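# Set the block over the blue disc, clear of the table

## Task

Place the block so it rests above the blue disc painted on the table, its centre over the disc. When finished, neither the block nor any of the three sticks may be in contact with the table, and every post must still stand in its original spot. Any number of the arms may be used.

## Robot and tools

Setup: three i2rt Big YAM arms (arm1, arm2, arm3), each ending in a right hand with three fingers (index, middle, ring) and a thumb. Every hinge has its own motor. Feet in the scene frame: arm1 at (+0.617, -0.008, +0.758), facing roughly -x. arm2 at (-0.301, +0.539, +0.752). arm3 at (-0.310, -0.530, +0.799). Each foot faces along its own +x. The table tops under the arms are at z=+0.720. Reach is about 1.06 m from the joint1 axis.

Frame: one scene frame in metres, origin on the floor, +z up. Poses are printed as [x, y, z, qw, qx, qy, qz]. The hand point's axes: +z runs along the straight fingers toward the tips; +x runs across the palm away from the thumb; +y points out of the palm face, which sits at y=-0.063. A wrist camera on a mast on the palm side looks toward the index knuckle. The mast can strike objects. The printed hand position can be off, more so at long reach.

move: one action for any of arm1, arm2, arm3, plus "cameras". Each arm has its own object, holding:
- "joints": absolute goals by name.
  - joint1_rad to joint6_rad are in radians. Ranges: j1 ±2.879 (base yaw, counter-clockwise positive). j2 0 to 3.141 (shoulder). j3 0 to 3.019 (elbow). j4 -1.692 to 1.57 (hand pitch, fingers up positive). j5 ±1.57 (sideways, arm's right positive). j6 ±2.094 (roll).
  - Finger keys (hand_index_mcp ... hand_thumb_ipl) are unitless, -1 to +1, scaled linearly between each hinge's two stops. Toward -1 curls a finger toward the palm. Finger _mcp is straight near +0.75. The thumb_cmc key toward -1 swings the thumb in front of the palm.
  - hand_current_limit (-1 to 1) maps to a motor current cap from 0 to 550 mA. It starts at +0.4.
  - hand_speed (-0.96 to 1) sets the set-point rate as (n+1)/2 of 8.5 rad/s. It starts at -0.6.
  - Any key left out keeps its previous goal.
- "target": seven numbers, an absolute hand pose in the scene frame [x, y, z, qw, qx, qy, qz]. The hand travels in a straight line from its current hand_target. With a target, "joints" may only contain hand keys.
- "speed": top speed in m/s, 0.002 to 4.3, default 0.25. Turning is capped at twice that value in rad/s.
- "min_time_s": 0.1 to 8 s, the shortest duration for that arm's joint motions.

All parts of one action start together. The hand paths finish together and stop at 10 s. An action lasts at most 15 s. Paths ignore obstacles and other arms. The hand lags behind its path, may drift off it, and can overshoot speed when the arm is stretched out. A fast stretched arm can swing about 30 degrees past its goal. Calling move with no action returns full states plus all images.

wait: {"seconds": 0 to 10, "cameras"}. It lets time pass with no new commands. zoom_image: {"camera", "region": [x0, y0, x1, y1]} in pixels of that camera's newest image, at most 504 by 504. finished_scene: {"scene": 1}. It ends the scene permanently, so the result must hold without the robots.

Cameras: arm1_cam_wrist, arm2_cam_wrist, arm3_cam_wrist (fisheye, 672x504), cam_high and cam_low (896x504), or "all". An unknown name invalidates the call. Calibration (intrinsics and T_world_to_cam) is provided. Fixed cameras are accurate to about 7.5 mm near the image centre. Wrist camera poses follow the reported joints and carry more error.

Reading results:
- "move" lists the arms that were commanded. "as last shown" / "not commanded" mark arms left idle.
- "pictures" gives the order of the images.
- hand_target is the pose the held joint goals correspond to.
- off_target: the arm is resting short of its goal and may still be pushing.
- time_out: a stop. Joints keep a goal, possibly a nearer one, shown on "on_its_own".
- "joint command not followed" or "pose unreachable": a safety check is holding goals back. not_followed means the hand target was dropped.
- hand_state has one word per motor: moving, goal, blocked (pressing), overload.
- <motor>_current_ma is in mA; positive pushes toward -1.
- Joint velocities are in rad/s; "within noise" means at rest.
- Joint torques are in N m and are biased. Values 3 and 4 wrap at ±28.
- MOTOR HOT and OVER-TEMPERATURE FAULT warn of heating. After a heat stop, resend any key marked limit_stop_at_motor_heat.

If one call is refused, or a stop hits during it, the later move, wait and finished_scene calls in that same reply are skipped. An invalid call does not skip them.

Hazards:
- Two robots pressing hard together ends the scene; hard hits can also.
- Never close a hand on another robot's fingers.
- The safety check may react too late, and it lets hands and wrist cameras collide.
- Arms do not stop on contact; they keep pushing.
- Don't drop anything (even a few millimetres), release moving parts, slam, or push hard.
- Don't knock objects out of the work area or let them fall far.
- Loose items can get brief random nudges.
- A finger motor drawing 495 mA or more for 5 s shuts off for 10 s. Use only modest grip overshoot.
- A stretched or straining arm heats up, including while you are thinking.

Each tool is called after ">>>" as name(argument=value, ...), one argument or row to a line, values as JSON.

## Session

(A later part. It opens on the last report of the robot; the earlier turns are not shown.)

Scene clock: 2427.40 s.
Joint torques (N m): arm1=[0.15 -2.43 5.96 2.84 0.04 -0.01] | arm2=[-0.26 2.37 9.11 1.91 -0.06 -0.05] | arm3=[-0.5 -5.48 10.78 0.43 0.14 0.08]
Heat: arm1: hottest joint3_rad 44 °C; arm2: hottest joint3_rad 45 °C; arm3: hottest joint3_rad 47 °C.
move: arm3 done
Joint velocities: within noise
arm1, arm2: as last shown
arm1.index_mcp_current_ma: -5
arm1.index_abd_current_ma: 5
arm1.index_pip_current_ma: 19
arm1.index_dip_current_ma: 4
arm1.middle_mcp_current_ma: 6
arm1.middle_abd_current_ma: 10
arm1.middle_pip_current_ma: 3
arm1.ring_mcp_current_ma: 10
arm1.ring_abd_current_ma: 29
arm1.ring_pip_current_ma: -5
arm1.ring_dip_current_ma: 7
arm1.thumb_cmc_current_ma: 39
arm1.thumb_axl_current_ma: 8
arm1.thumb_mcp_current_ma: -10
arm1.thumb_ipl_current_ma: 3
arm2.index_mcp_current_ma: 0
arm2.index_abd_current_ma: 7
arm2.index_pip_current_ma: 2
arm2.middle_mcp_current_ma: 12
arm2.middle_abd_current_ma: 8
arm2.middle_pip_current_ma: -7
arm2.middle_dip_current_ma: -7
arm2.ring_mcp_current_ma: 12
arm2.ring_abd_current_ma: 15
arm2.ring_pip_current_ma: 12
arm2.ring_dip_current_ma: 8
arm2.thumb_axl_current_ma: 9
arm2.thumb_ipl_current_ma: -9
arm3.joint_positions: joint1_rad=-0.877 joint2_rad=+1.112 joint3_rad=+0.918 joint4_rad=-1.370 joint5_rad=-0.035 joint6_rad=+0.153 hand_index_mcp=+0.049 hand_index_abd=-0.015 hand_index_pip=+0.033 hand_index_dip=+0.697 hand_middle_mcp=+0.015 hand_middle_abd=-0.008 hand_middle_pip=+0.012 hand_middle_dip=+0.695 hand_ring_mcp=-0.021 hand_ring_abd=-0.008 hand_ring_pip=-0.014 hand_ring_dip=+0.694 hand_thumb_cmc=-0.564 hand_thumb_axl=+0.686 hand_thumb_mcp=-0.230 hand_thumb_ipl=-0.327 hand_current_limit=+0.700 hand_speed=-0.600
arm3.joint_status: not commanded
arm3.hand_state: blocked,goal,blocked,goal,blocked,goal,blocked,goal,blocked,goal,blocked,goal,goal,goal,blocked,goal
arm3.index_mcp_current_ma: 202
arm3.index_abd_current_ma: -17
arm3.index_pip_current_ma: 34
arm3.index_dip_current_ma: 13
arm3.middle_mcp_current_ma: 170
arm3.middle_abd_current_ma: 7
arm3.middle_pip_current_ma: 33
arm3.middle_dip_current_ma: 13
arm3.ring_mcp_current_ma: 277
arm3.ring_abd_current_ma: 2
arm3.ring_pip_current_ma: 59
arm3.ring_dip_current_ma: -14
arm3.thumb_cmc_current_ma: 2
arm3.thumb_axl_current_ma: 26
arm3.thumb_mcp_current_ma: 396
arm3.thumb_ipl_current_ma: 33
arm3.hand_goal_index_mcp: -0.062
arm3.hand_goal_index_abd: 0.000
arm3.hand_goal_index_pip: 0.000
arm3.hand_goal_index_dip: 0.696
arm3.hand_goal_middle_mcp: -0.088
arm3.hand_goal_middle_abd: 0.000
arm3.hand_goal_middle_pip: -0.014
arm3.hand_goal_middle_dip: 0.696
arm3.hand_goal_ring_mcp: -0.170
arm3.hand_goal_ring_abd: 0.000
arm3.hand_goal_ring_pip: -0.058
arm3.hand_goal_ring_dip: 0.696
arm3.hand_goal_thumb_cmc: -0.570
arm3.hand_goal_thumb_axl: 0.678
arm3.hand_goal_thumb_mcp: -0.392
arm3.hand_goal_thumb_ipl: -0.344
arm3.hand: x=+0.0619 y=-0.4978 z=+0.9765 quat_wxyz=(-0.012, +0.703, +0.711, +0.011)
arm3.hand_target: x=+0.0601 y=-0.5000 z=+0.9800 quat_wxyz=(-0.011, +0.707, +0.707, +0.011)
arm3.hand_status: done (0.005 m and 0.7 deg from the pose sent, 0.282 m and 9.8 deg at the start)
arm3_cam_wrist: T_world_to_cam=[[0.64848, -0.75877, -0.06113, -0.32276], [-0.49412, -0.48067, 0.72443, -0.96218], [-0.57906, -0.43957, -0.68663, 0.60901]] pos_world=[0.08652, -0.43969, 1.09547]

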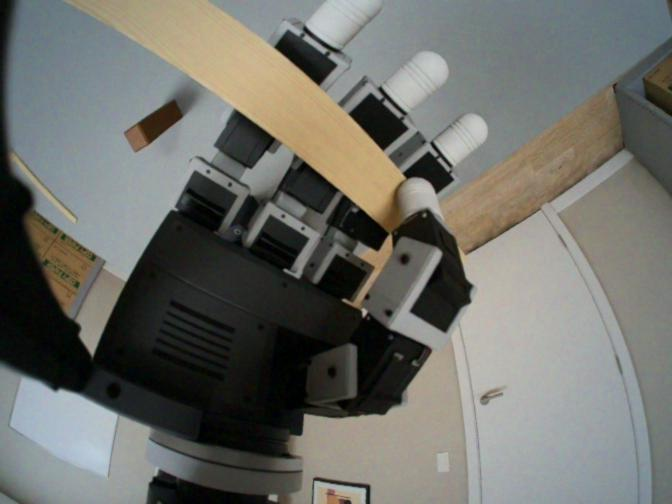

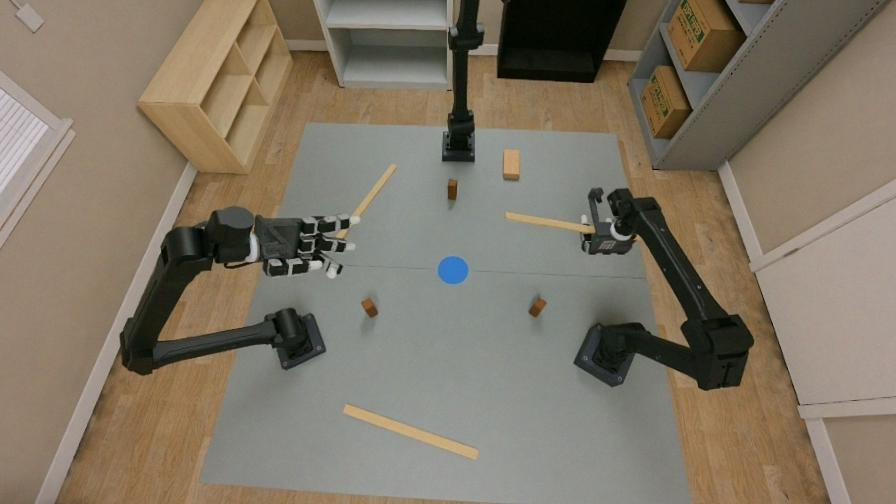

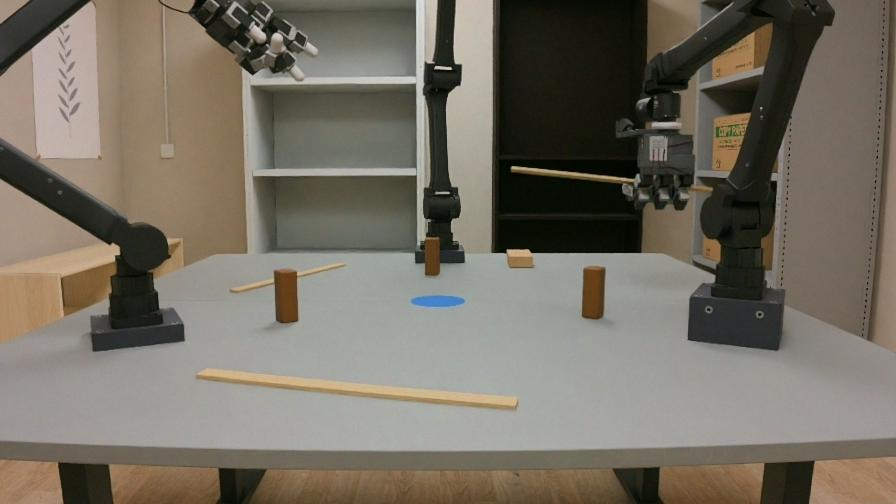

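>>> move(
  arm3={"target": [-0.03, -0.28, 0.98, -0.0099, 0.7604, 0.6494, 0.0114], "speed": 0.2},
  cameras=[],
)

>>> move(
  arm3={"target": [-0.101, -0.204, 0.94, -0.0095, 0.7766, 0.63, 0.0117], "speed": 0.15},
  cameras=["arm3_cam_wrist", "cam_high", "cam_low"],
)

Scene clock: 2435.83 s.
Joint torques (N m): arm1=[0.09 -2.43 5.96 2.84 0.04 -0.01] | arm2=[-0.26 2.37 9.11 1.89 -0.07 -0.05] | arm3=[-0.5 -5.89 14.15 0.91 0.55 0.06]
Heat: arm1: hottest joint3_rad 44 °C; arm2: hottest joint3_rad 45 °C; arm3: hottest joint3_rad 48 °C.
move: arm3 off_target
Joint velocities: within noise
arm1, arm2: as last shown
arm1.index_mcp_current_ma: -3
arm1.index_abd_current_ma: 10
arm1.index_pip_current_ma: 18
arm1.index_dip_current_ma: 5
arm1.middle_mcp_current_ma: 4
arm1.middle_abd_current_ma: 11
arm1.middle_pip_current_ma: 1
arm1.middle_dip_current_ma: -1
arm1.ring_mcp_current_ma: 8
arm1.ring_abd_current_ma: 31
arm1.ring_pip_current_ma: -9
arm1.ring_dip_current_ma: 15
arm1.thumb_cmc_current_ma: 32
arm1.thumb_axl_current_ma: 12
arm1.thumb_mcp_current_ma: -12
arm1.thumb_ipl_current_ma: -3
arm2.index_abd_current_ma: 10
arm2.index_pip_current_ma: 1
arm2.index_dip_current_ma: -8
arm2.middle_mcp_current_ma: 10
arm2.middle_abd_current_ma: 10
arm2.middle_dip_current_ma: -4
arm2.ring_mcp_current_ma: 8
arm2.ring_abd_current_ma: 17
arm2.ring_pip_current_ma: 11
arm2.ring_dip_current_ma: 10
arm2.thumb_cmc_current_ma: 17
arm2.thumb_axl_current_ma: 8
arm2.thumb_mcp_current_ma: -12
arm2.thumb_ipl_current_ma: -8
arm3.joint_positions: joint1_rad=-0.086 joint2_rad=+1.244 joint3_rad=+0.989 joint4_rad=-1.334 joint5_rad=-0.019 joint6_rad=+1.103 hand_index_mcp=+0.049 hand_index_abd=-0.015 hand_index_pip=+0.033 hand_index_dip=+0.697 hand_middle_mcp=+0.015 hand_middle_abd=-0.008 hand_middle_pip=+0.012 hand_middle_dip=+0.695 hand_ring_mcp=-0.022 hand_ring_abd=-0.009 hand_ring_pip=-0.014 hand_ring_dip=+0.694 hand_thumb_cmc=-0.564 hand_thumb_axl=+0.686 hand_thumb_mcp=-0.230 hand_thumb_ipl=-0.327 hand_current_limit=+0.700 hand_speed=-0.600
arm3.joint_status: not commanded
arm3.hand_state: blocked,goal,blocked,goal,blocked,goal,blocked,goal,blocked,goal,blocked,goal,goal,goal,blocked,goal
arm3.index_mcp_current_ma: 201
arm3.index_abd_current_ma: -6
arm3.index_pip_current_ma: 38
arm3.index_dip_current_ma: 12
arm3.middle_mcp_current_ma: 179
arm3.middle_abd_current_ma: 4
arm3.middle_pip_current_ma: 21
arm3.middle_dip_current_ma: 7
arm3.ring_mcp_current_ma: 273
arm3.ring_abd_current_ma: -12
arm3.ring_pip_current_ma: 66
arm3.ring_dip_current_ma: 4
arm3.thumb_cmc_current_ma: 10
arm3.thumb_axl_current_ma: 20
arm3.thumb_mcp_current_ma: 386
arm3.thumb_ipl_current_ma: 25
arm3.hand_goal_index_mcp: -0.062
arm3.hand_goal_index_abd: 0.000
arm3.hand_goal_index_pip: 0.000
arm3.hand_goal_index_dip: 0.696
arm3.hand_goal_middle_mcp: -0.088
arm3.hand_goal_middle_abd: 0.000
arm3.hand_goal_middle_pip: -0.014
arm3.hand_goal_middle_dip: 0.696
arm3.hand_goal_ring_mcp: -0.170
arm3.hand_goal_ring_abd: 0.000
arm3.hand_goal_ring_pip: -0.058
arm3.hand_goal_ring_dip: 0.696
arm3.hand_goal_thumb_cmc: -0.570
arm3.hand_goal_thumb_axl: 0.678
arm3.hand_goal_thumb_mcp: -0.392
arm3.hand_goal_thumb_ipl: -0.344
arm3.hand: x=-0.0413 y=-0.2936 z=+0.9631 quat_wxyz=(-0.006, +0.757, +0.653, -0.013)
arm3.hand_target: x=-0.0305 y=-0.2806 z=+0.9802 quat_wxyz=(-0.010, +0.760, +0.649, +0.012)
arm3.hand_status: off_target (0.024 m and 2.9 deg from the pose sent, 0.236 m and 9.7 deg at the start)

Scene clock: 2437.40 s.
Joint torques (N m): arm1=[0.09 -2.43 5.96 2.84 0.04 -0.01] | arm2=[-0.38 2.37 9.1 1.89 -0.06 -0.05] | arm3=[-0.21 -7.36 13.9 0.99 0.64 0.08]
Heat: arm1: hottest joint3_rad 44 °C; arm2: hottest joint3_rad 45 °C; arm3: hottest joint3_rad 47 °C.
move: arm3 off_target
Joint velocities: within noise
arm1, arm2: as last shown
arm1.index_mcp_current_ma: -2
arm1.index_abd_current_ma: 4
arm1.index_dip_current_ma: -2
arm1.middle_mcp_current_ma: 2
arm1.middle_abd_current_ma: 13
arm1.middle_pip_current_ma: -2
arm1.middle_dip_current_ma: -3
arm1.ring_mcp_current_ma: 13
arm1.ring_abd_current_ma: 35
arm1.ring_pip_current_ma: -4
arm1.ring_dip_current_ma: 10
arm1.thumb_cmc_current_ma: 36
arm1.thumb_axl_current_ma: 4
arm1.thumb_mcp_current_ma: -14
arm1.thumb_ipl_current_ma: -1
arm2.index_mcp_current_ma: 4
arm2.index_abd_current_ma: 7
arm2.index_dip_current_ma: -7
arm2.middle_mcp_current_ma: 9
arm2.middle_abd_current_ma: 12
arm2.middle_pip_current_ma: -9
arm2.ring_abd_current_ma: 15
arm2.ring_pip_current_ma: 9
arm2.ring_dip_current_ma: 4
arm2.thumb_cmc_current_ma: 11
arm2.thumb_axl_current_ma: 4
arm2.thumb_mcp_current_ma: -11
arm2.thumb_ipl_current_ma: -12
arm3.joint_positions: joint1_rad=+0.185 joint2_rad=+1.380 joint3_rad=+1.001 joint4_rad=-1.216 joint5_rad=-0.009 joint6_rad=+1.426 hand_index_mcp=+0.049 hand_index_abd=-0.015 hand_index_pip=+0.033 hand_index_dip=+0.697 hand_middle_mcp=+0.015 hand_middle_abd=-0.008 hand_middle_pip=+0.012 hand_middle_dip=+0.695 hand_ring_mcp=-0.022 hand_ring_abd=-0.009 hand_ring_pip=-0.014 hand_ring_dip=+0.694 hand_thumb_cmc=-0.564 hand_thumb_axl=+0.686 hand_thumb_mcp=-0.230 hand_thumb_ipl=-0.327 hand_current_limit=+0.700 hand_speed=-0.600
arm3.joint_status: not commanded
arm3.hand_state: blocked,goal,blocked,goal,blocked,goal,blocked,goal,blocked,goal,blocked,goal,goal,goal,blocked,goal
arm3.index_mcp_current_ma: 201
arm3.index_abd_current_ma: 0
arm3.index_pip_current_ma: 51
arm3.index_dip_current_ma: 8
arm3.middle_mcp_current_ma: 189
arm3.middle_abd_current_ma: -3
arm3.middle_pip_current_ma: 17
arm3.middle_dip_current_ma: 25
arm3.ring_mcp_current_ma: 272
arm3.ring_abd_current_ma: -13
arm3.ring_pip_current_ma: 64
arm3.ring_dip_current_ma: -1
arm3.thumb_cmc_current_ma: 11
arm3.thumb_axl_current_ma: 11
arm3.thumb_mcp_current_ma: 400
arm3.thumb_ipl_current_ma: 45
arm3.hand_goal_index_mcp: -0.062
arm3.hand_goal_index_abd: 0.000
arm3.hand_goal_index_pip: 0.000
arm3.hand_goal_index_dip: 0.696
arm3.hand_goal_middle_mcp: -0.088
arm3.hand_goal_middle_abd: 0.000
arm3.hand_goal_middle_pip: -0.014
arm3.hand_goal_middle_dip: 0.696
arm3.hand_goal_ring_mcp: -0.170
arm3.hand_goal_ring_abd: 0.000
arm3.hand_goal_ring_pip: -0.058
arm3.hand_goal_ring_dip: 0.696
arm3.hand_goal_thumb_cmc: -0.570
arm3.hand_goal_thumb_axl: 0.678
arm3.hand_goal_thumb_mcp: -0.392
arm3.hand_goal_thumb_ipl: -0.344
arm3.hand: x=-0.1089 y=-0.2245 z=+0.9236 quat_wxyz=(+0.003, +0.774, +0.633, -0.015)
arm3.hand_target: x=-0.1015 y=-0.2050 z=+0.9403 quat_wxyz=(-0.010, +0.776, +0.630, +0.012)
arm3.hand_status: off_target (0.027 m and 3.4 deg from the pose sent, 0.110 m and 4.5 deg at the start)
arm3_cam_wrist: T_world_to_cam=[[0.47468, -0.87984, -0.02365, -0.08856], [-0.56612, -0.32578, 0.75722, -0.88014], [-0.67393, -0.34605, -0.65273, 0.57338]] pos_world=[-0.06981, -0.16623, 1.03863]

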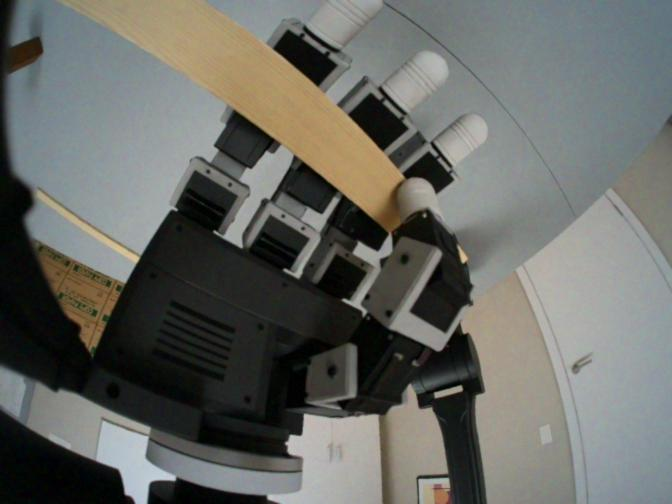

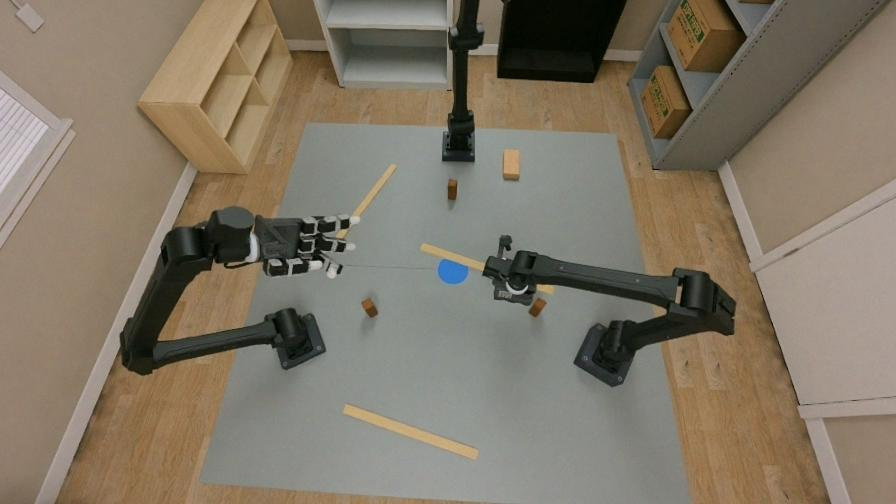

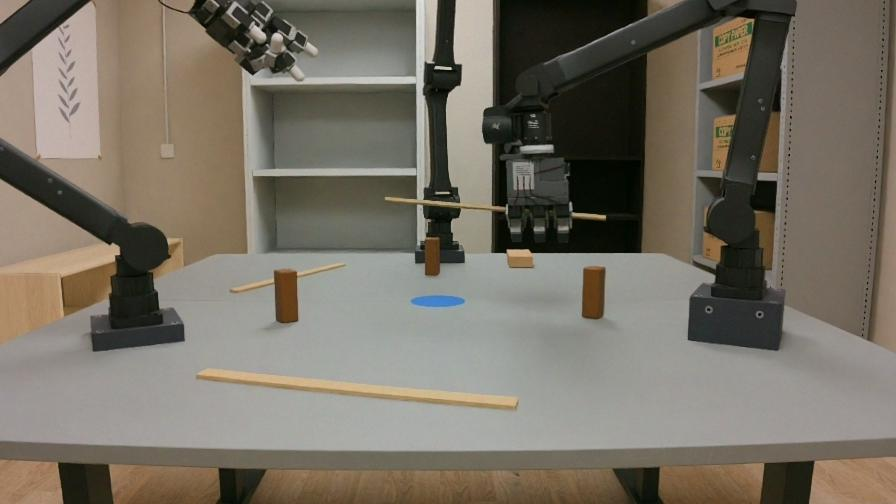

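>>> zoom_image(
  camera="cam_high",
  region=[400, 220, 580, 330],
)

>>> zoom_image(
  camera="cam_low",
  region=[370, 180, 650, 340],
)

Scaled by 2.800 from the camera's image (finer frame: 1280x720).

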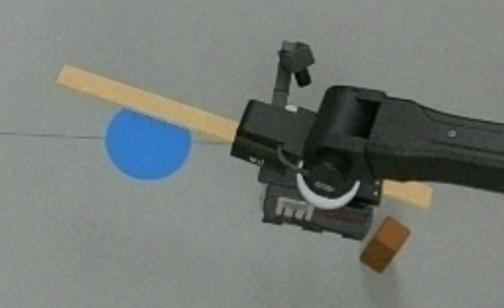

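Scaled by 1.800 from the camera's image (finer frame: 1280x720).

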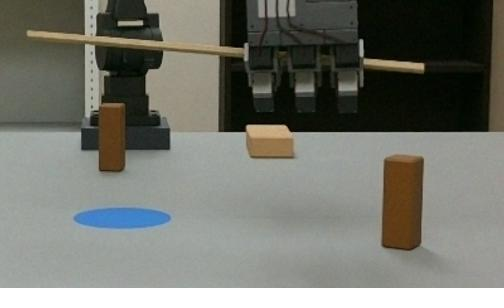

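>>> move(
  arm3={"target": [-0.12, -0.202, 0.885, -0.0091, 0.7965, 0.6046, 0.0119], "speed": 0.08},
  cameras=["cam_high", "cam_low"],
)

>>> zoom_image(
  camera="cam_high",
  region=[400, 220, 580, 330],
)

>>> zoom_image(
  camera="cam_low",
  region=[370, 180, 650, 340],
)

Scene clock: 2500.07 s.
Joint torques (N m): arm1=[0.09 -2.43 5.96 2.84 0.04 -0.01] | arm2=[-0.38 2.26 9.13 1.89 -0.06 -0.05] | arm3=[0.38 -7.82 9.52 1.14 0.64 0.07]
Heat: arm1: hottest joint3_rad 44 °C; arm2: hottest joint3_rad 45 °C; arm3: hottest joint3_rad 50 °C.
move: arm3 done
Joint velocities: within noise
arm1, arm2: as last shown
arm1.index_mcp_current_ma: -1
arm1.index_abd_current_ma: 6
arm1.index_pip_current_ma: 20
arm1.index_dip_current_ma: 2
arm1.middle_mcp_current_ma: 0
arm1.middle_abd_current_ma: 15
arm1.middle_pip_current_ma: 4
arm1.middle_dip_current_ma: 0
arm1.ring_mcp_current_ma: 11
arm1.ring_abd_current_ma: 26
arm1.ring_dip_current_ma: 8
arm1.thumb_cmc_current_ma: 27
arm1.thumb_axl_current_ma: 15
arm1.thumb_mcp_current_ma: -2
arm1.thumb_ipl_current_ma: -4
arm2.index_abd_current_ma: 9
arm2.index_pip_current_ma: 2
arm2.index_dip_current_ma: -8
arm2.middle_mcp_current_ma: 8
arm2.middle_abd_current_ma: 7
arm2.middle_pip_current_ma: -7
arm2.middle_dip_current_ma: -7
arm2.ring_mcp_current_ma: 11
arm2.ring_abd_current_ma: 18
arm2.ring_pip_current_ma: 11
arm2.ring_dip_current_ma: 7
arm2.thumb_cmc_current_ma: 13
arm2.thumb_axl_current_ma: 6
arm2.thumb_mcp_current_ma: -10
arm2.thumb_ipl_current_ma: -5
arm3.joint_positions: joint1_rad=+0.224 joint2_rad=+1.448 joint3_rad=+0.958 joint4_rad=-1.062 joint5_rad=-0.005 joint6_rad=+1.537 hand_index_mcp=+0.049 hand_index_abd=-0.015 hand_index_pip=+0.033 hand_index_dip=+0.697 hand_middle_mcp=+0.015 hand_middle_abd=-0.008 hand_middle_pip=+0.012 hand_middle_dip=+0.695 hand_ring_mcp=-0.022 hand_ring_abd=-0.009 hand_ring_pip=-0.014 hand_ring_dip=+0.694 hand_thumb_cmc=-0.564 hand_thumb_axl=+0.686 hand_thumb_mcp=-0.230 hand_thumb_ipl=-0.327 hand_current_limit=+0.700 hand_speed=-0.600
arm3.joint_status: not commanded
arm3.hand_state: blocked,goal,blocked,goal,blocked,goal,blocked,goal,blocked,goal,blocked,goal,goal,goal,blocked,goal
arm3.index_mcp_current_ma: 203
arm3.index_abd_current_ma: -17
arm3.index_pip_current_ma: 52
arm3.index_dip_current_ma: 16
arm3.middle_mcp_current_ma: 179
arm3.middle_abd_current_ma: -3
arm3.middle_pip_current_ma: 17
arm3.middle_dip_current_ma: 23
arm3.ring_mcp_current_ma: 266
arm3.ring_abd_current_ma: -13
arm3.ring_pip_current_ma: 73
arm3.ring_dip_current_ma: -11
arm3.thumb_cmc_current_ma: -10
arm3.thumb_axl_current_ma: 11
arm3.thumb_mcp_current_ma: 396
arm3.thumb_ipl_current_ma: 19
arm3.hand_goal_index_mcp: -0.062
arm3.hand_goal_index_abd: 0.000
arm3.hand_goal_index_pip: 0.000
arm3.hand_goal_index_dip: 0.696
arm3.hand_goal_middle_mcp: -0.088
arm3.hand_goal_middle_abd: 0.000
arm3.hand_goal_middle_pip: -0.014
arm3.hand_goal_middle_dip: 0.696
arm3.hand_goal_ring_mcp: -0.170
arm3.hand_goal_ring_abd: 0.000
arm3.hand_goal_ring_pip: -0.058
arm3.hand_goal_ring_dip: 0.696
arm3.hand_goal_thumb_cmc: -0.570
arm3.hand_goal_thumb_axl: 0.678
arm3.hand_goal_thumb_mcp: -0.392
arm3.hand_goal_thumb_ipl: -0.344
arm3.hand: x=-0.1192 y=-0.2073 z=+0.8845 quat_wxyz=(-0.007, +0.796, +0.605, +0.005)
arm3.hand_target: x=-0.1201 y=-0.2020 z=+0.8850 quat_wxyz=(-0.009, +0.796, +0.605, +0.012)
arm3.hand_status: done (0.005 m and 0.9 deg from the pose sent, 0.046 m and 5.4 deg at the start)

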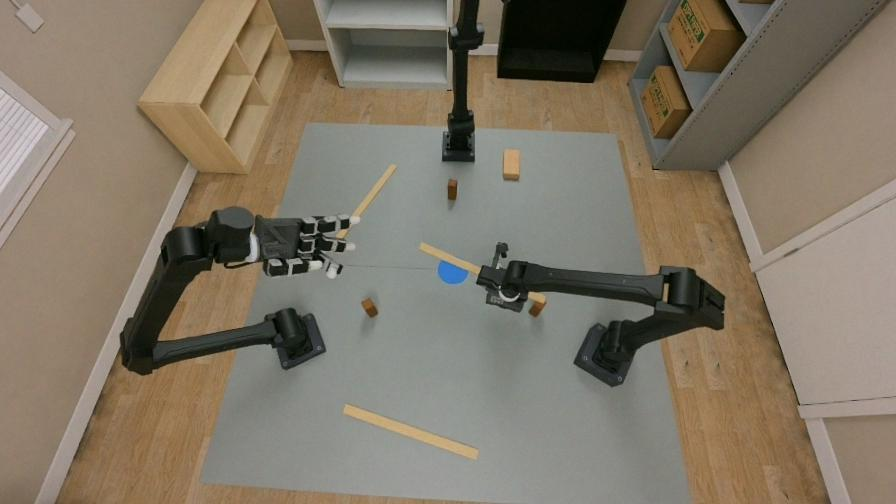

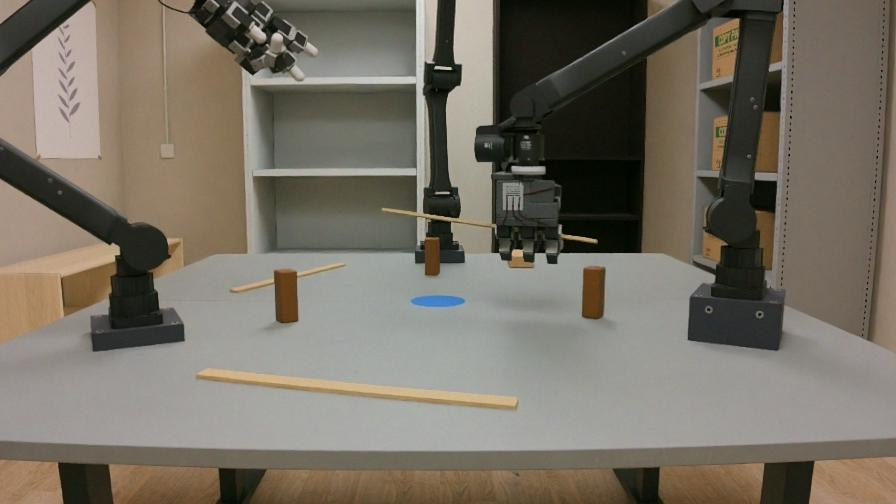

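Scaled by 2.800 from the camera's image (finer frame: 1280x720).

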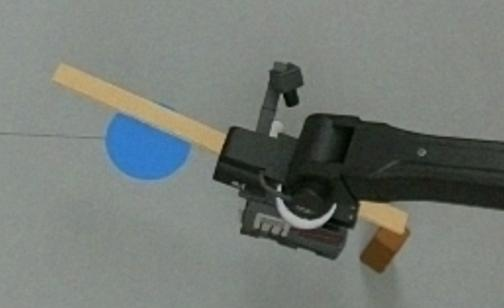

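Scaled by 1.800 from the camera's image (finer frame: 1280x720).

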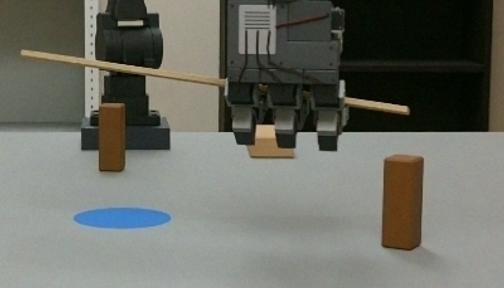

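>>> zoom_image(
  camera="cam_high",
  region=[515, 280, 575, 325],
)

Scaled by 8.400 from the camera's image (finer frame: 1280x720).

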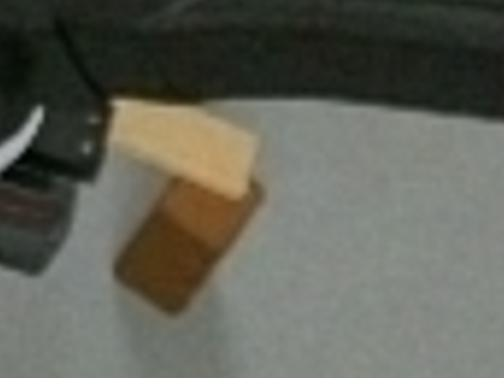

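>>> move(
  arm3={"target": [-0.131, -0.2135, 0.858, -0.0091, 0.7965, 0.6046, 0.0119], "speed": 0.06},
  cameras=["cam_high", "cam_low"],
)

>>> zoom_image(
  camera="cam_high",
  region=[515, 280, 575, 325],
)

>>> zoom_image(
  camera="cam_low",
  region=[370, 180, 650, 340],
)

>>> zoom_image(
  camera="cam_high",
  region=[400, 220, 580, 330],
)

Scene clock: 2537.47 s.
Joint torques (N m): arm1=[0.09 -2.43 5.94 2.82 0.04 0] | arm2=[-0.26 2.26 9.11 1.91 -0.06 -0.06] | arm3=[0.38 -7.24 8.98 1.07 0.64 0.07]
Heat: arm1: hottest joint3_rad 44 °C; arm2: hottest joint3_rad 45 °C; arm3: hottest joint3_rad 47 °C.
move: arm3 done
Joint velocities: within noise
arm1, arm2: as last shown
arm1.index_mcp_current_ma: -6
arm1.index_abd_current_ma: 7
arm1.index_pip_current_ma: 13
arm1.index_dip_current_ma: 1
arm1.middle_mcp_current_ma: 3
arm1.middle_abd_current_ma: 13
arm1.middle_dip_current_ma: -4
arm1.ring_mcp_current_ma: 8
arm1.ring_abd_current_ma: 27
arm1.ring_pip_current_ma: 0
arm1.ring_dip_current_ma: 15
arm1.thumb_cmc_current_ma: 31
arm1.thumb_axl_current_ma: 7
arm1.thumb_mcp_current_ma: -14
arm1.thumb_ipl_current_ma: 1
arm2.index_mcp_current_ma: 0
arm2.index_abd_current_ma: 8
arm2.index_pip_current_ma: -5
arm2.index_dip_current_ma: -3
arm2.middle_mcp_current_ma: 9
arm2.middle_abd_current_ma: 3
arm2.middle_pip_current_ma: -10
arm2.middle_dip_current_ma: -4
arm2.ring_mcp_current_ma: 5
arm2.ring_dip_current_ma: 3
arm2.thumb_axl_current_ma: 9
arm2.thumb_ipl_current_ma: -13
arm3.joint_positions: joint1_rad=+0.243 joint2_rad=+1.448 joint3_rad=+0.883 joint4_rad=-0.980 joint5_rad=-0.004 joint6_rad=+1.556 hand_index_mcp=+0.049 hand_index_abd=-0.015 hand_index_pip=+0.033 hand_index_dip=+0.697 hand_middle_mcp=+0.015 hand_middle_abd=-0.008 hand_middle_pip=+0.012 hand_middle_dip=+0.695 hand_ring_mcp=-0.022 hand_ring_abd=-0.009 hand_ring_pip=-0.014 hand_ring_dip=+0.694 hand_thumb_cmc=-0.564 hand_thumb_axl=+0.686 hand_thumb_mcp=-0.230 hand_thumb_ipl=-0.327 hand_current_limit=+0.700 hand_speed=-0.600
arm3.joint_status: not commanded
arm3.hand_state: blocked,goal,blocked,goal,blocked,goal,blocked,goal,blocked,goal,blocked,goal,goal,goal,blocked,goal
arm3.index_mcp_current_ma: 195
arm3.index_abd_current_ma: -3
arm3.index_pip_current_ma: 51
arm3.index_dip_current_ma: 9
arm3.middle_mcp_current_ma: 180
arm3.middle_abd_current_ma: -9
arm3.middle_pip_current_ma: 22
arm3.middle_dip_current_ma: 9
arm3.ring_mcp_current_ma: 278
arm3.ring_abd_current_ma: -5
arm3.ring_pip_current_ma: 49
arm3.ring_dip_current_ma: -3
arm3.thumb_cmc_current_ma: 7
arm3.thumb_axl_current_ma: 10
arm3.thumb_mcp_current_ma: 407
arm3.thumb_ipl_current_ma: 31
arm3.hand_goal_index_mcp: -0.062
arm3.hand_goal_index_abd: 0.000
arm3.hand_goal_index_pip: 0.000
arm3.hand_goal_index_dip: 0.696
arm3.hand_goal_middle_mcp: -0.088
arm3.hand_goal_middle_abd: 0.000
arm3.hand_goal_middle_pip: -0.014
arm3.hand_goal_middle_dip: 0.696
arm3.hand_goal_ring_mcp: -0.170
arm3.hand_goal_ring_abd: 0.000
arm3.hand_goal_ring_pip: -0.058
arm3.hand_goal_ring_dip: 0.696
arm3.hand_goal_thumb_cmc: -0.570
arm3.hand_goal_thumb_axl: 0.678
arm3.hand_goal_thumb_mcp: -0.392
arm3.hand_goal_thumb_ipl: -0.344
arm3.hand: x=-0.1298 y=-0.2182 z=+0.8593 quat_wxyz=(-0.009, +0.796, +0.605, +0.007)
arm3.hand_target: x=-0.1311 y=-0.2135 z=+0.8580 quat_wxyz=(-0.009, +0.796, +0.605, +0.012)
arm3.hand_status: done (0.005 m and 0.6 deg from the pose sent, 0.030 m and 0.9 deg at the start)

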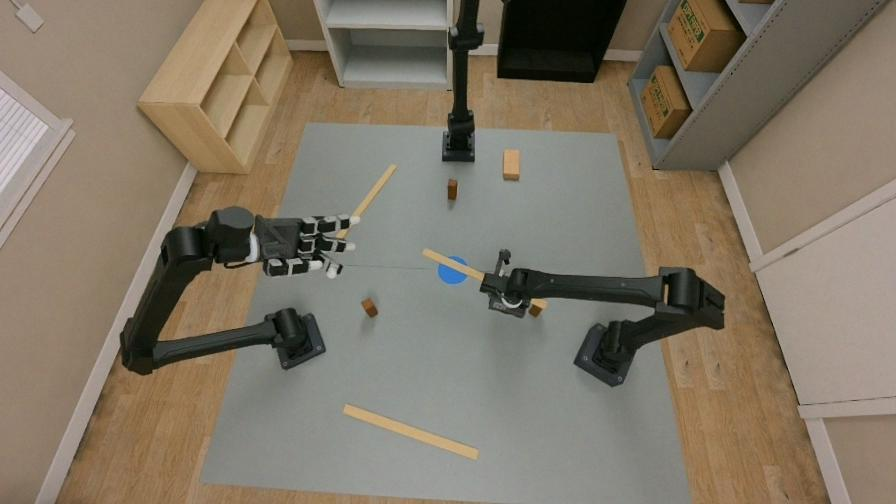

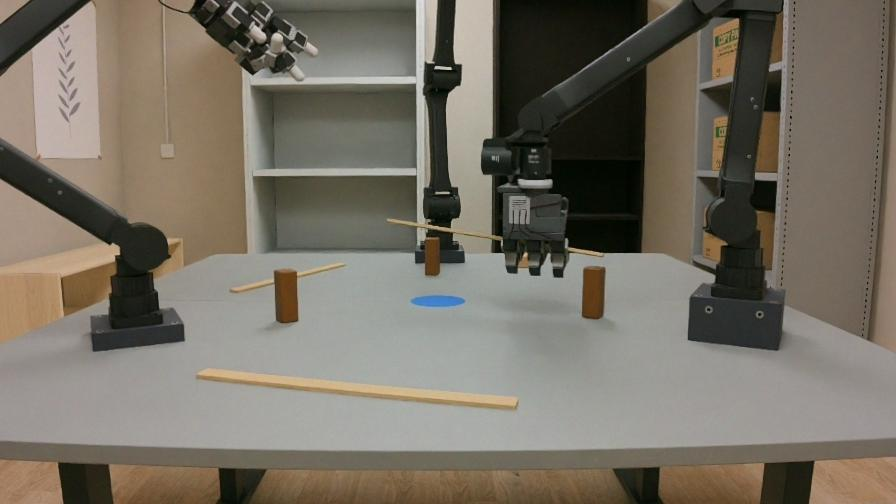

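Scaled by 8.400 from the camera's image (finer frame: 1280x720).

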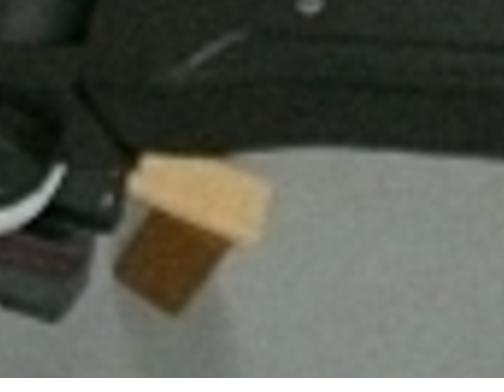

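Scaled by 1.800 from the camera's image (finer frame: 1280x720).

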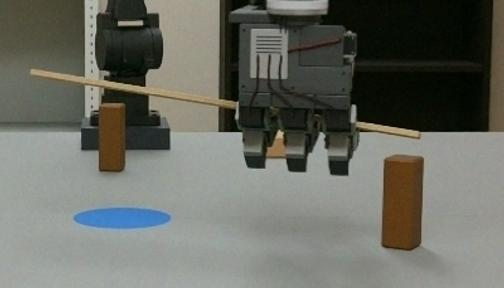

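Scaled by 2.800 from the camera's image (finer frame: 1280x720).

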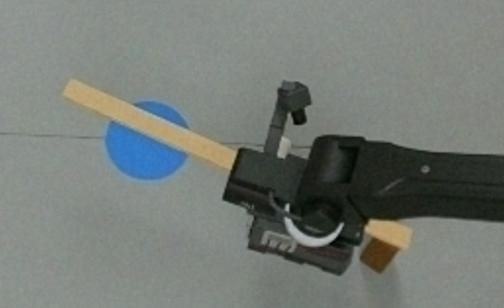

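>>> move(
  arm3={"target": [-0.1285, -0.2145, 0.846, -0.0091, 0.7965, 0.6046, 0.0119], "speed": 0.04},
  cameras=["cam_high", "cam_low", "arm3_cam_wrist"],
)

>>> zoom_image(
  camera="cam_high",
  region=[515, 280, 575, 325],
)

>>> zoom_image(
  camera="cam_low",
  region=[370, 180, 650, 340],
)

>>> zoom_image(
  camera="cam_high",
  region=[400, 220, 580, 330],
)

Scene clock: 2551.33 s.
Joint torques (N m): arm1=[0.09 -2.43 5.96 2.84 0.04 -0.01] | arm2=[-0.32 2.37 9.1 1.91 -0.07 -0.05] | arm3=[-0.32 -7.41 8.72 1.11 0.63 -0.02]
Heat: arm1: hottest joint3_rad 44 °C; arm2: hottest joint3_rad 45 °C; arm3: hottest joint3_rad 46 °C.
move: arm3 done
Joint velocities: within noise
arm1, arm2: as last shown
arm1.index_mcp_current_ma: 2
arm1.index_abd_current_ma: 8
arm1.index_pip_current_ma: 21
arm1.index_dip_current_ma: 7
arm1.middle_mcp_current_ma: 6
arm1.middle_abd_current_ma: 14
arm1.middle_pip_current_ma: 3
arm1.middle_dip_current_ma: -5
arm1.ring_mcp_current_ma: 13
arm1.ring_abd_current_ma: 29
arm1.ring_pip_current_ma: -9
arm1.ring_dip_current_ma: 7
arm1.thumb_axl_current_ma: 8
arm1.thumb_mcp_current_ma: -16
arm1.thumb_ipl_current_ma: 4
arm2.index_mcp_current_ma: 6
arm2.index_abd_current_ma: 9
arm2.index_pip_current_ma: 3
arm2.index_dip_current_ma: -8
arm2.middle_abd_current_ma: 11
arm2.middle_dip_current_ma: -7
arm2.ring_mcp_current_ma: 8
arm2.ring_abd_current_ma: 14
arm2.ring_pip_current_ma: 7
arm2.ring_dip_current_ma: 2
arm2.thumb_cmc_current_ma: 16
arm2.thumb_axl_current_ma: 7
arm2.thumb_mcp_current_ma: -11
arm2.thumb_ipl_current_ma: -10
arm3.joint_positions: joint1_rad=+0.243 joint2_rad=+1.468 joint3_rad=+0.867 joint4_rad=-0.944 joint5_rad=-0.004 joint6_rad=+1.557 hand_index_mcp=+0.049 hand_index_abd=-0.015 hand_index_pip=+0.033 hand_index_dip=+0.697 hand_middle_mcp=+0.015 hand_middle_abd=-0.008 hand_middle_pip=+0.012 hand_middle_dip=+0.695 hand_ring_mcp=-0.022 hand_ring_abd=-0.009 hand_ring_pip=-0.014 hand_ring_dip=+0.694 hand_thumb_cmc=-0.564 hand_thumb_axl=+0.686 hand_thumb_mcp=-0.230 hand_thumb_ipl=-0.327 hand_current_limit=+0.700 hand_speed=-0.600
arm3.joint_status: not commanded
arm3.hand_state: blocked,goal,blocked,goal,blocked,goal,blocked,goal,blocked,goal,blocked,goal,goal,goal,blocked,goal
arm3.index_mcp_current_ma: 202
arm3.index_abd_current_ma: -16
arm3.index_pip_current_ma: 38
arm3.index_dip_current_ma: 2
arm3.middle_mcp_current_ma: 187
arm3.middle_abd_current_ma: -20
arm3.middle_pip_current_ma: 32
arm3.middle_dip_current_ma: -2
arm3.ring_mcp_current_ma: 264
arm3.ring_abd_current_ma: -5
arm3.ring_pip_current_ma: 60
arm3.ring_dip_current_ma: 9
arm3.thumb_cmc_current_ma: -2
arm3.thumb_axl_current_ma: 8
arm3.thumb_mcp_current_ma: 399
arm3.thumb_ipl_current_ma: 34
arm3.hand_goal_index_mcp: -0.062
arm3.hand_goal_index_abd: 0.000
arm3.hand_goal_index_pip: 0.000
arm3.hand_goal_index_dip: 0.696
arm3.hand_goal_middle_mcp: -0.088
arm3.hand_goal_middle_abd: 0.000
arm3.hand_goal_middle_pip: -0.014
arm3.hand_goal_middle_dip: 0.696
arm3.hand_goal_ring_mcp: -0.170
arm3.hand_goal_ring_abd: 0.000
arm3.hand_goal_ring_pip: -0.058
arm3.hand_goal_ring_dip: 0.696
arm3.hand_goal_thumb_cmc: -0.570
arm3.hand_goal_thumb_axl: 0.678
arm3.hand_goal_thumb_mcp: -0.392
arm3.hand_goal_thumb_ipl: -0.344
arm3.hand: x=-0.1297 y=-0.2177 z=+0.8476 quat_wxyz=(-0.009, +0.797, +0.605, +0.007)
arm3.hand_target: x=-0.1286 y=-0.2145 z=+0.8460 quat_wxyz=(-0.009, +0.796, +0.605, +0.012)
arm3.hand_status: done (0.004 m and 0.6 deg from the pose sent, 0.014 m and 0.6 deg at the start)
pictures: arm3_cam_wrist, cam_high, cam_low
arm3_cam_wrist: T_world_to_cam=[[0.40979, -0.91047, -0.0558, -0.06238], [-0.60423, -0.31676, 0.73115, -0.81308], [-0.68337, -0.2659, -0.67993, 0.55135]] pos_world=[-0.08895, -0.16774, 0.96588]

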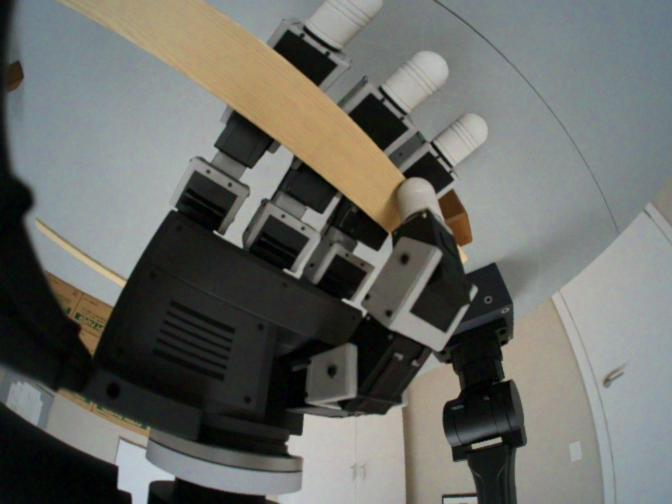

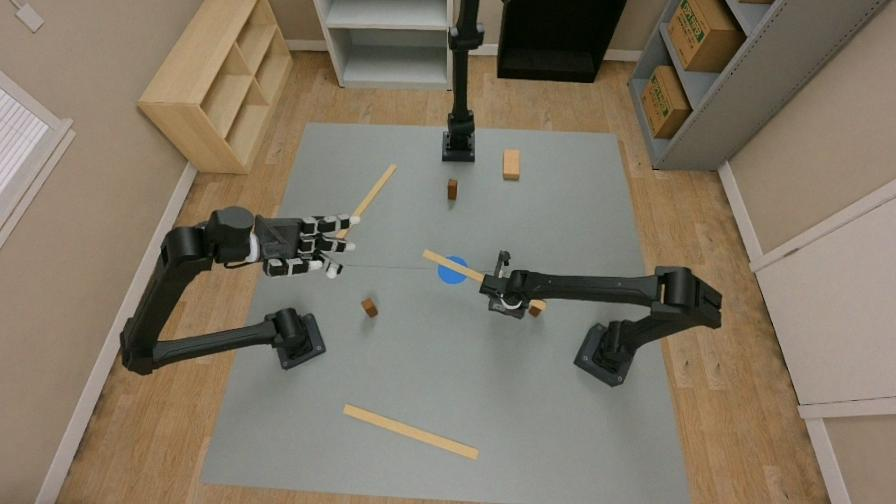

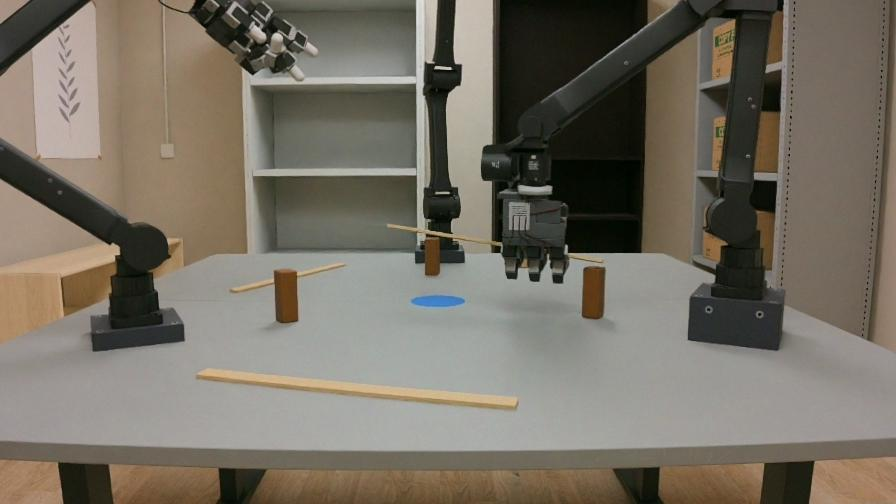

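Scaled by 8.400 from the camera's image (finer frame: 1280x720).

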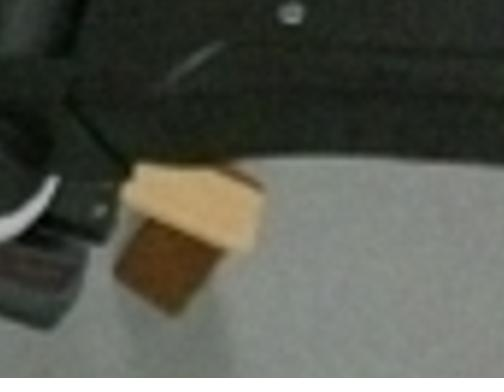

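Scaled by 1.800 from the camera's image (finer frame: 1280x720).

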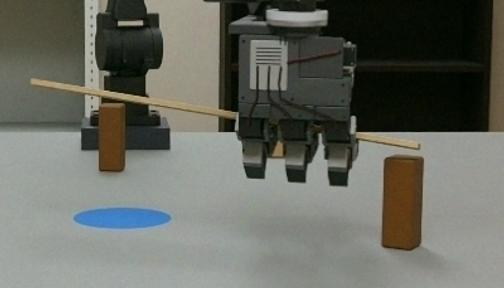

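Scaled by 2.800 from the camera's image (finer frame: 1280x720).

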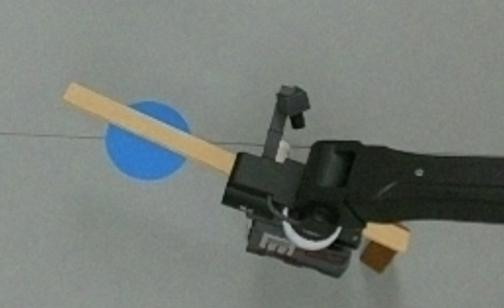

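>>> move(
  arm3={"target": [-0.128, -0.2125, 0.8385, -0.0091, 0.7965, 0.6046, 0.0119], "speed": 0.04},
  cameras=["cam_high", "cam_low"],
)

>>> zoom_image(
  camera="cam_low",
  region=[510, 220, 630, 330],
)

>>> zoom_image(
  camera="cam_high",
  region=[515, 280, 575, 325],
)

Scene clock: 2566.87 s.
Joint torques (N m): arm1=[0.09 -2.43 5.96 2.84 0.04 -0.01] | arm2=[-0.26 2.32 9.1 1.88 -0.07 -0.04] | arm3=[-0.26 -7.36 8.25 1.16 0.64 -0.02]
Heat: arm1: hottest joint3_rad 44 °C; arm2: hottest joint3_rad 45 °C; arm3: hottest joint3_rad 45 °C.
move: arm3 done
Joint velocities: within noise
arm1, arm2: as last shown
arm1.index_mcp_current_ma: -5
arm1.index_abd_current_ma: 3
arm1.index_pip_current_ma: 19
arm1.index_dip_current_ma: -1
arm1.middle_mcp_current_ma: 8
arm1.middle_abd_current_ma: 17
arm1.middle_pip_current_ma: 7
arm1.middle_dip_current_ma: -3
arm1.ring_mcp_current_ma: 12
arm1.ring_abd_current_ma: 28
arm1.ring_pip_current_ma: -4
arm1.ring_dip_current_ma: 10
arm1.thumb_cmc_current_ma: 33
arm1.thumb_axl_current_ma: 6
arm1.thumb_mcp_current_ma: -14
arm1.thumb_ipl_current_ma: -3
arm2.index_mcp_current_ma: 5
arm2.index_abd_current_ma: 7
arm2.index_pip_current_ma: -4
arm2.index_dip_current_ma: -6
arm2.middle_abd_current_ma: 6
arm2.middle_pip_current_ma: -6
arm2.middle_dip_current_ma: -6
arm2.ring_abd_current_ma: 16
arm2.ring_pip_current_ma: 8
arm2.ring_dip_current_ma: 4
arm2.thumb_cmc_current_ma: 12
arm2.thumb_axl_current_ma: 4
arm2.thumb_mcp_current_ma: -14
arm2.thumb_ipl_current_ma: -9
arm3.joint_positions: joint1_rad=+0.243 joint2_rad=+1.485 joint3_rad=+0.867 joint4_rad=-0.922 joint5_rad=-0.004 joint6_rad=+1.557 hand_index_mcp=+0.049 hand_index_abd=-0.015 hand_index_pip=+0.033 hand_index_dip=+0.697 hand_middle_mcp=+0.015 hand_middle_abd=-0.008 hand_middle_pip=+0.012 hand_middle_dip=+0.695 hand_ring_mcp=-0.022 hand_ring_abd=-0.009 hand_ring_pip=-0.014 hand_ring_dip=+0.694 hand_thumb_cmc=-0.564 hand_thumb_axl=+0.686 hand_thumb_mcp=-0.230 hand_thumb_ipl=-0.327 hand_current_limit=+0.700 hand_speed=-0.600
arm3.joint_status: not commanded
arm3.hand_state: blocked,goal,blocked,goal,blocked,goal,blocked,goal,blocked,goal,blocked,goal,goal,goal,blocked,goal
arm3.index_mcp_current_ma: 208
arm3.index_abd_current_ma: 3
arm3.index_pip_current_ma: 38
arm3.index_dip_current_ma: 10
arm3.middle_mcp_current_ma: 177
arm3.middle_abd_current_ma: -4
arm3.middle_pip_current_ma: 28
arm3.middle_dip_current_ma: 6
arm3.ring_mcp_current_ma: 260
arm3.ring_abd_current_ma: -10
arm3.ring_pip_current_ma: 70
arm3.ring_dip_current_ma: 1
arm3.thumb_cmc_current_ma: 19
arm3.thumb_axl_current_ma: 13
arm3.thumb_mcp_current_ma: 410
arm3.thumb_ipl_current_ma: 27
arm3.hand_goal_index_mcp: -0.062
arm3.hand_goal_index_abd: 0.000
arm3.hand_goal_index_pip: 0.000
arm3.hand_goal_index_dip: 0.696
arm3.hand_goal_middle_mcp: -0.088
arm3.hand_goal_middle_abd: 0.000
arm3.hand_goal_middle_pip: -0.014
arm3.hand_goal_middle_dip: 0.696
arm3.hand_goal_ring_mcp: -0.170
arm3.hand_goal_ring_abd: 0.000
arm3.hand_goal_ring_pip: -0.058
arm3.hand_goal_ring_dip: 0.696
arm3.hand_goal_thumb_cmc: -0.570
arm3.hand_goal_thumb_axl: 0.678
arm3.hand_goal_thumb_mcp: -0.392
arm3.hand_goal_thumb_ipl: -0.344
arm3.hand: x=-0.1286 y=-0.2139 z=+0.8416 quat_wxyz=(-0.010, +0.796, +0.605, +0.009)
arm3.hand_target: x=-0.1281 y=-0.2125 z=+0.8385 quat_wxyz=(-0.009, +0.796, +0.605, +0.012)
arm3.hand_status: done (0.003 m and 0.4 deg from the pose sent, 0.011 m and 0.6 deg at the start)

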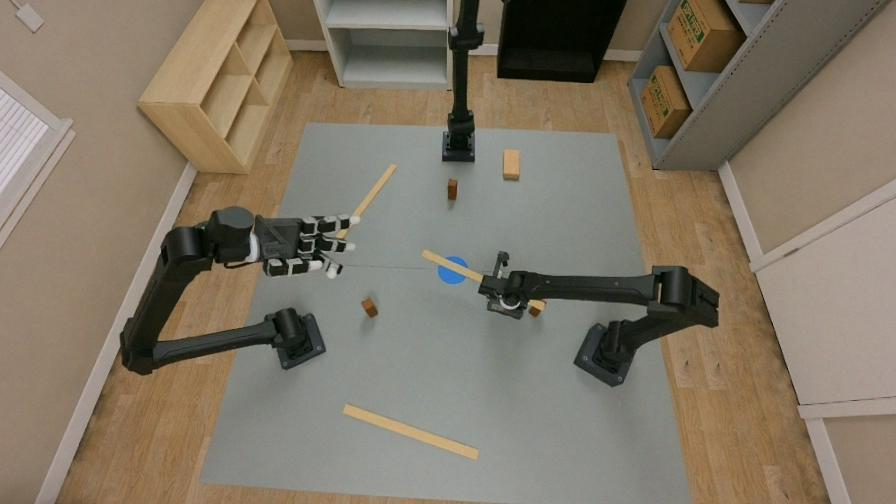

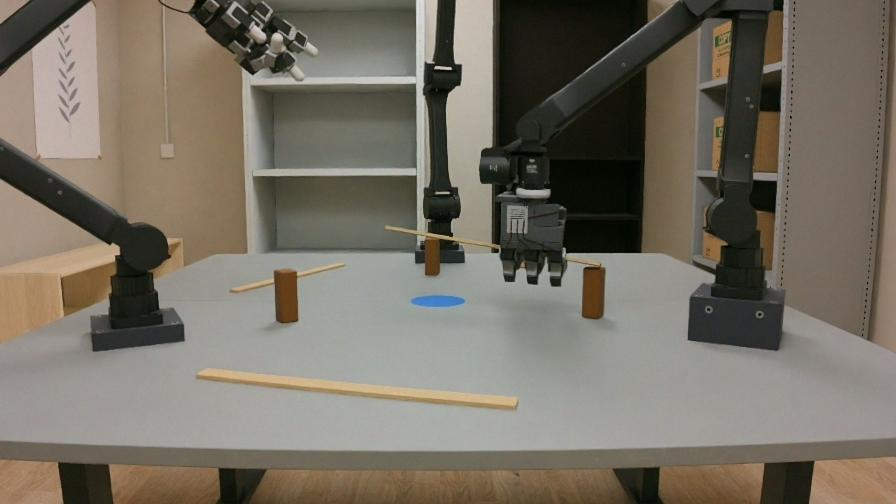

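Scaled by 4.200 from the camera's image (finer frame: 1280x720).

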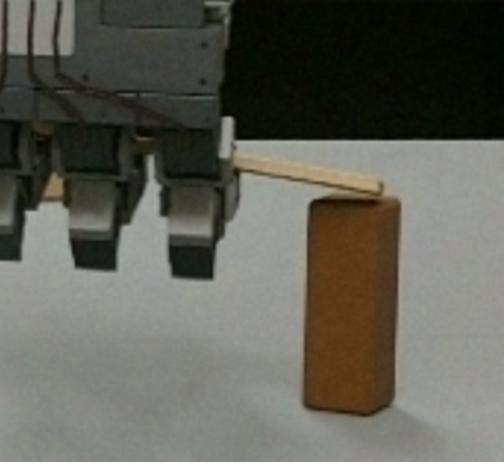

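Scaled by 8.400 from the camera's image (finer frame: 1280x720).

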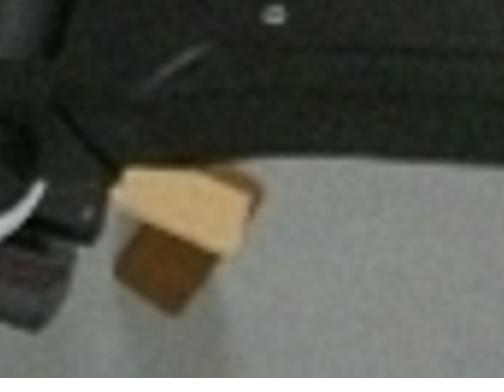

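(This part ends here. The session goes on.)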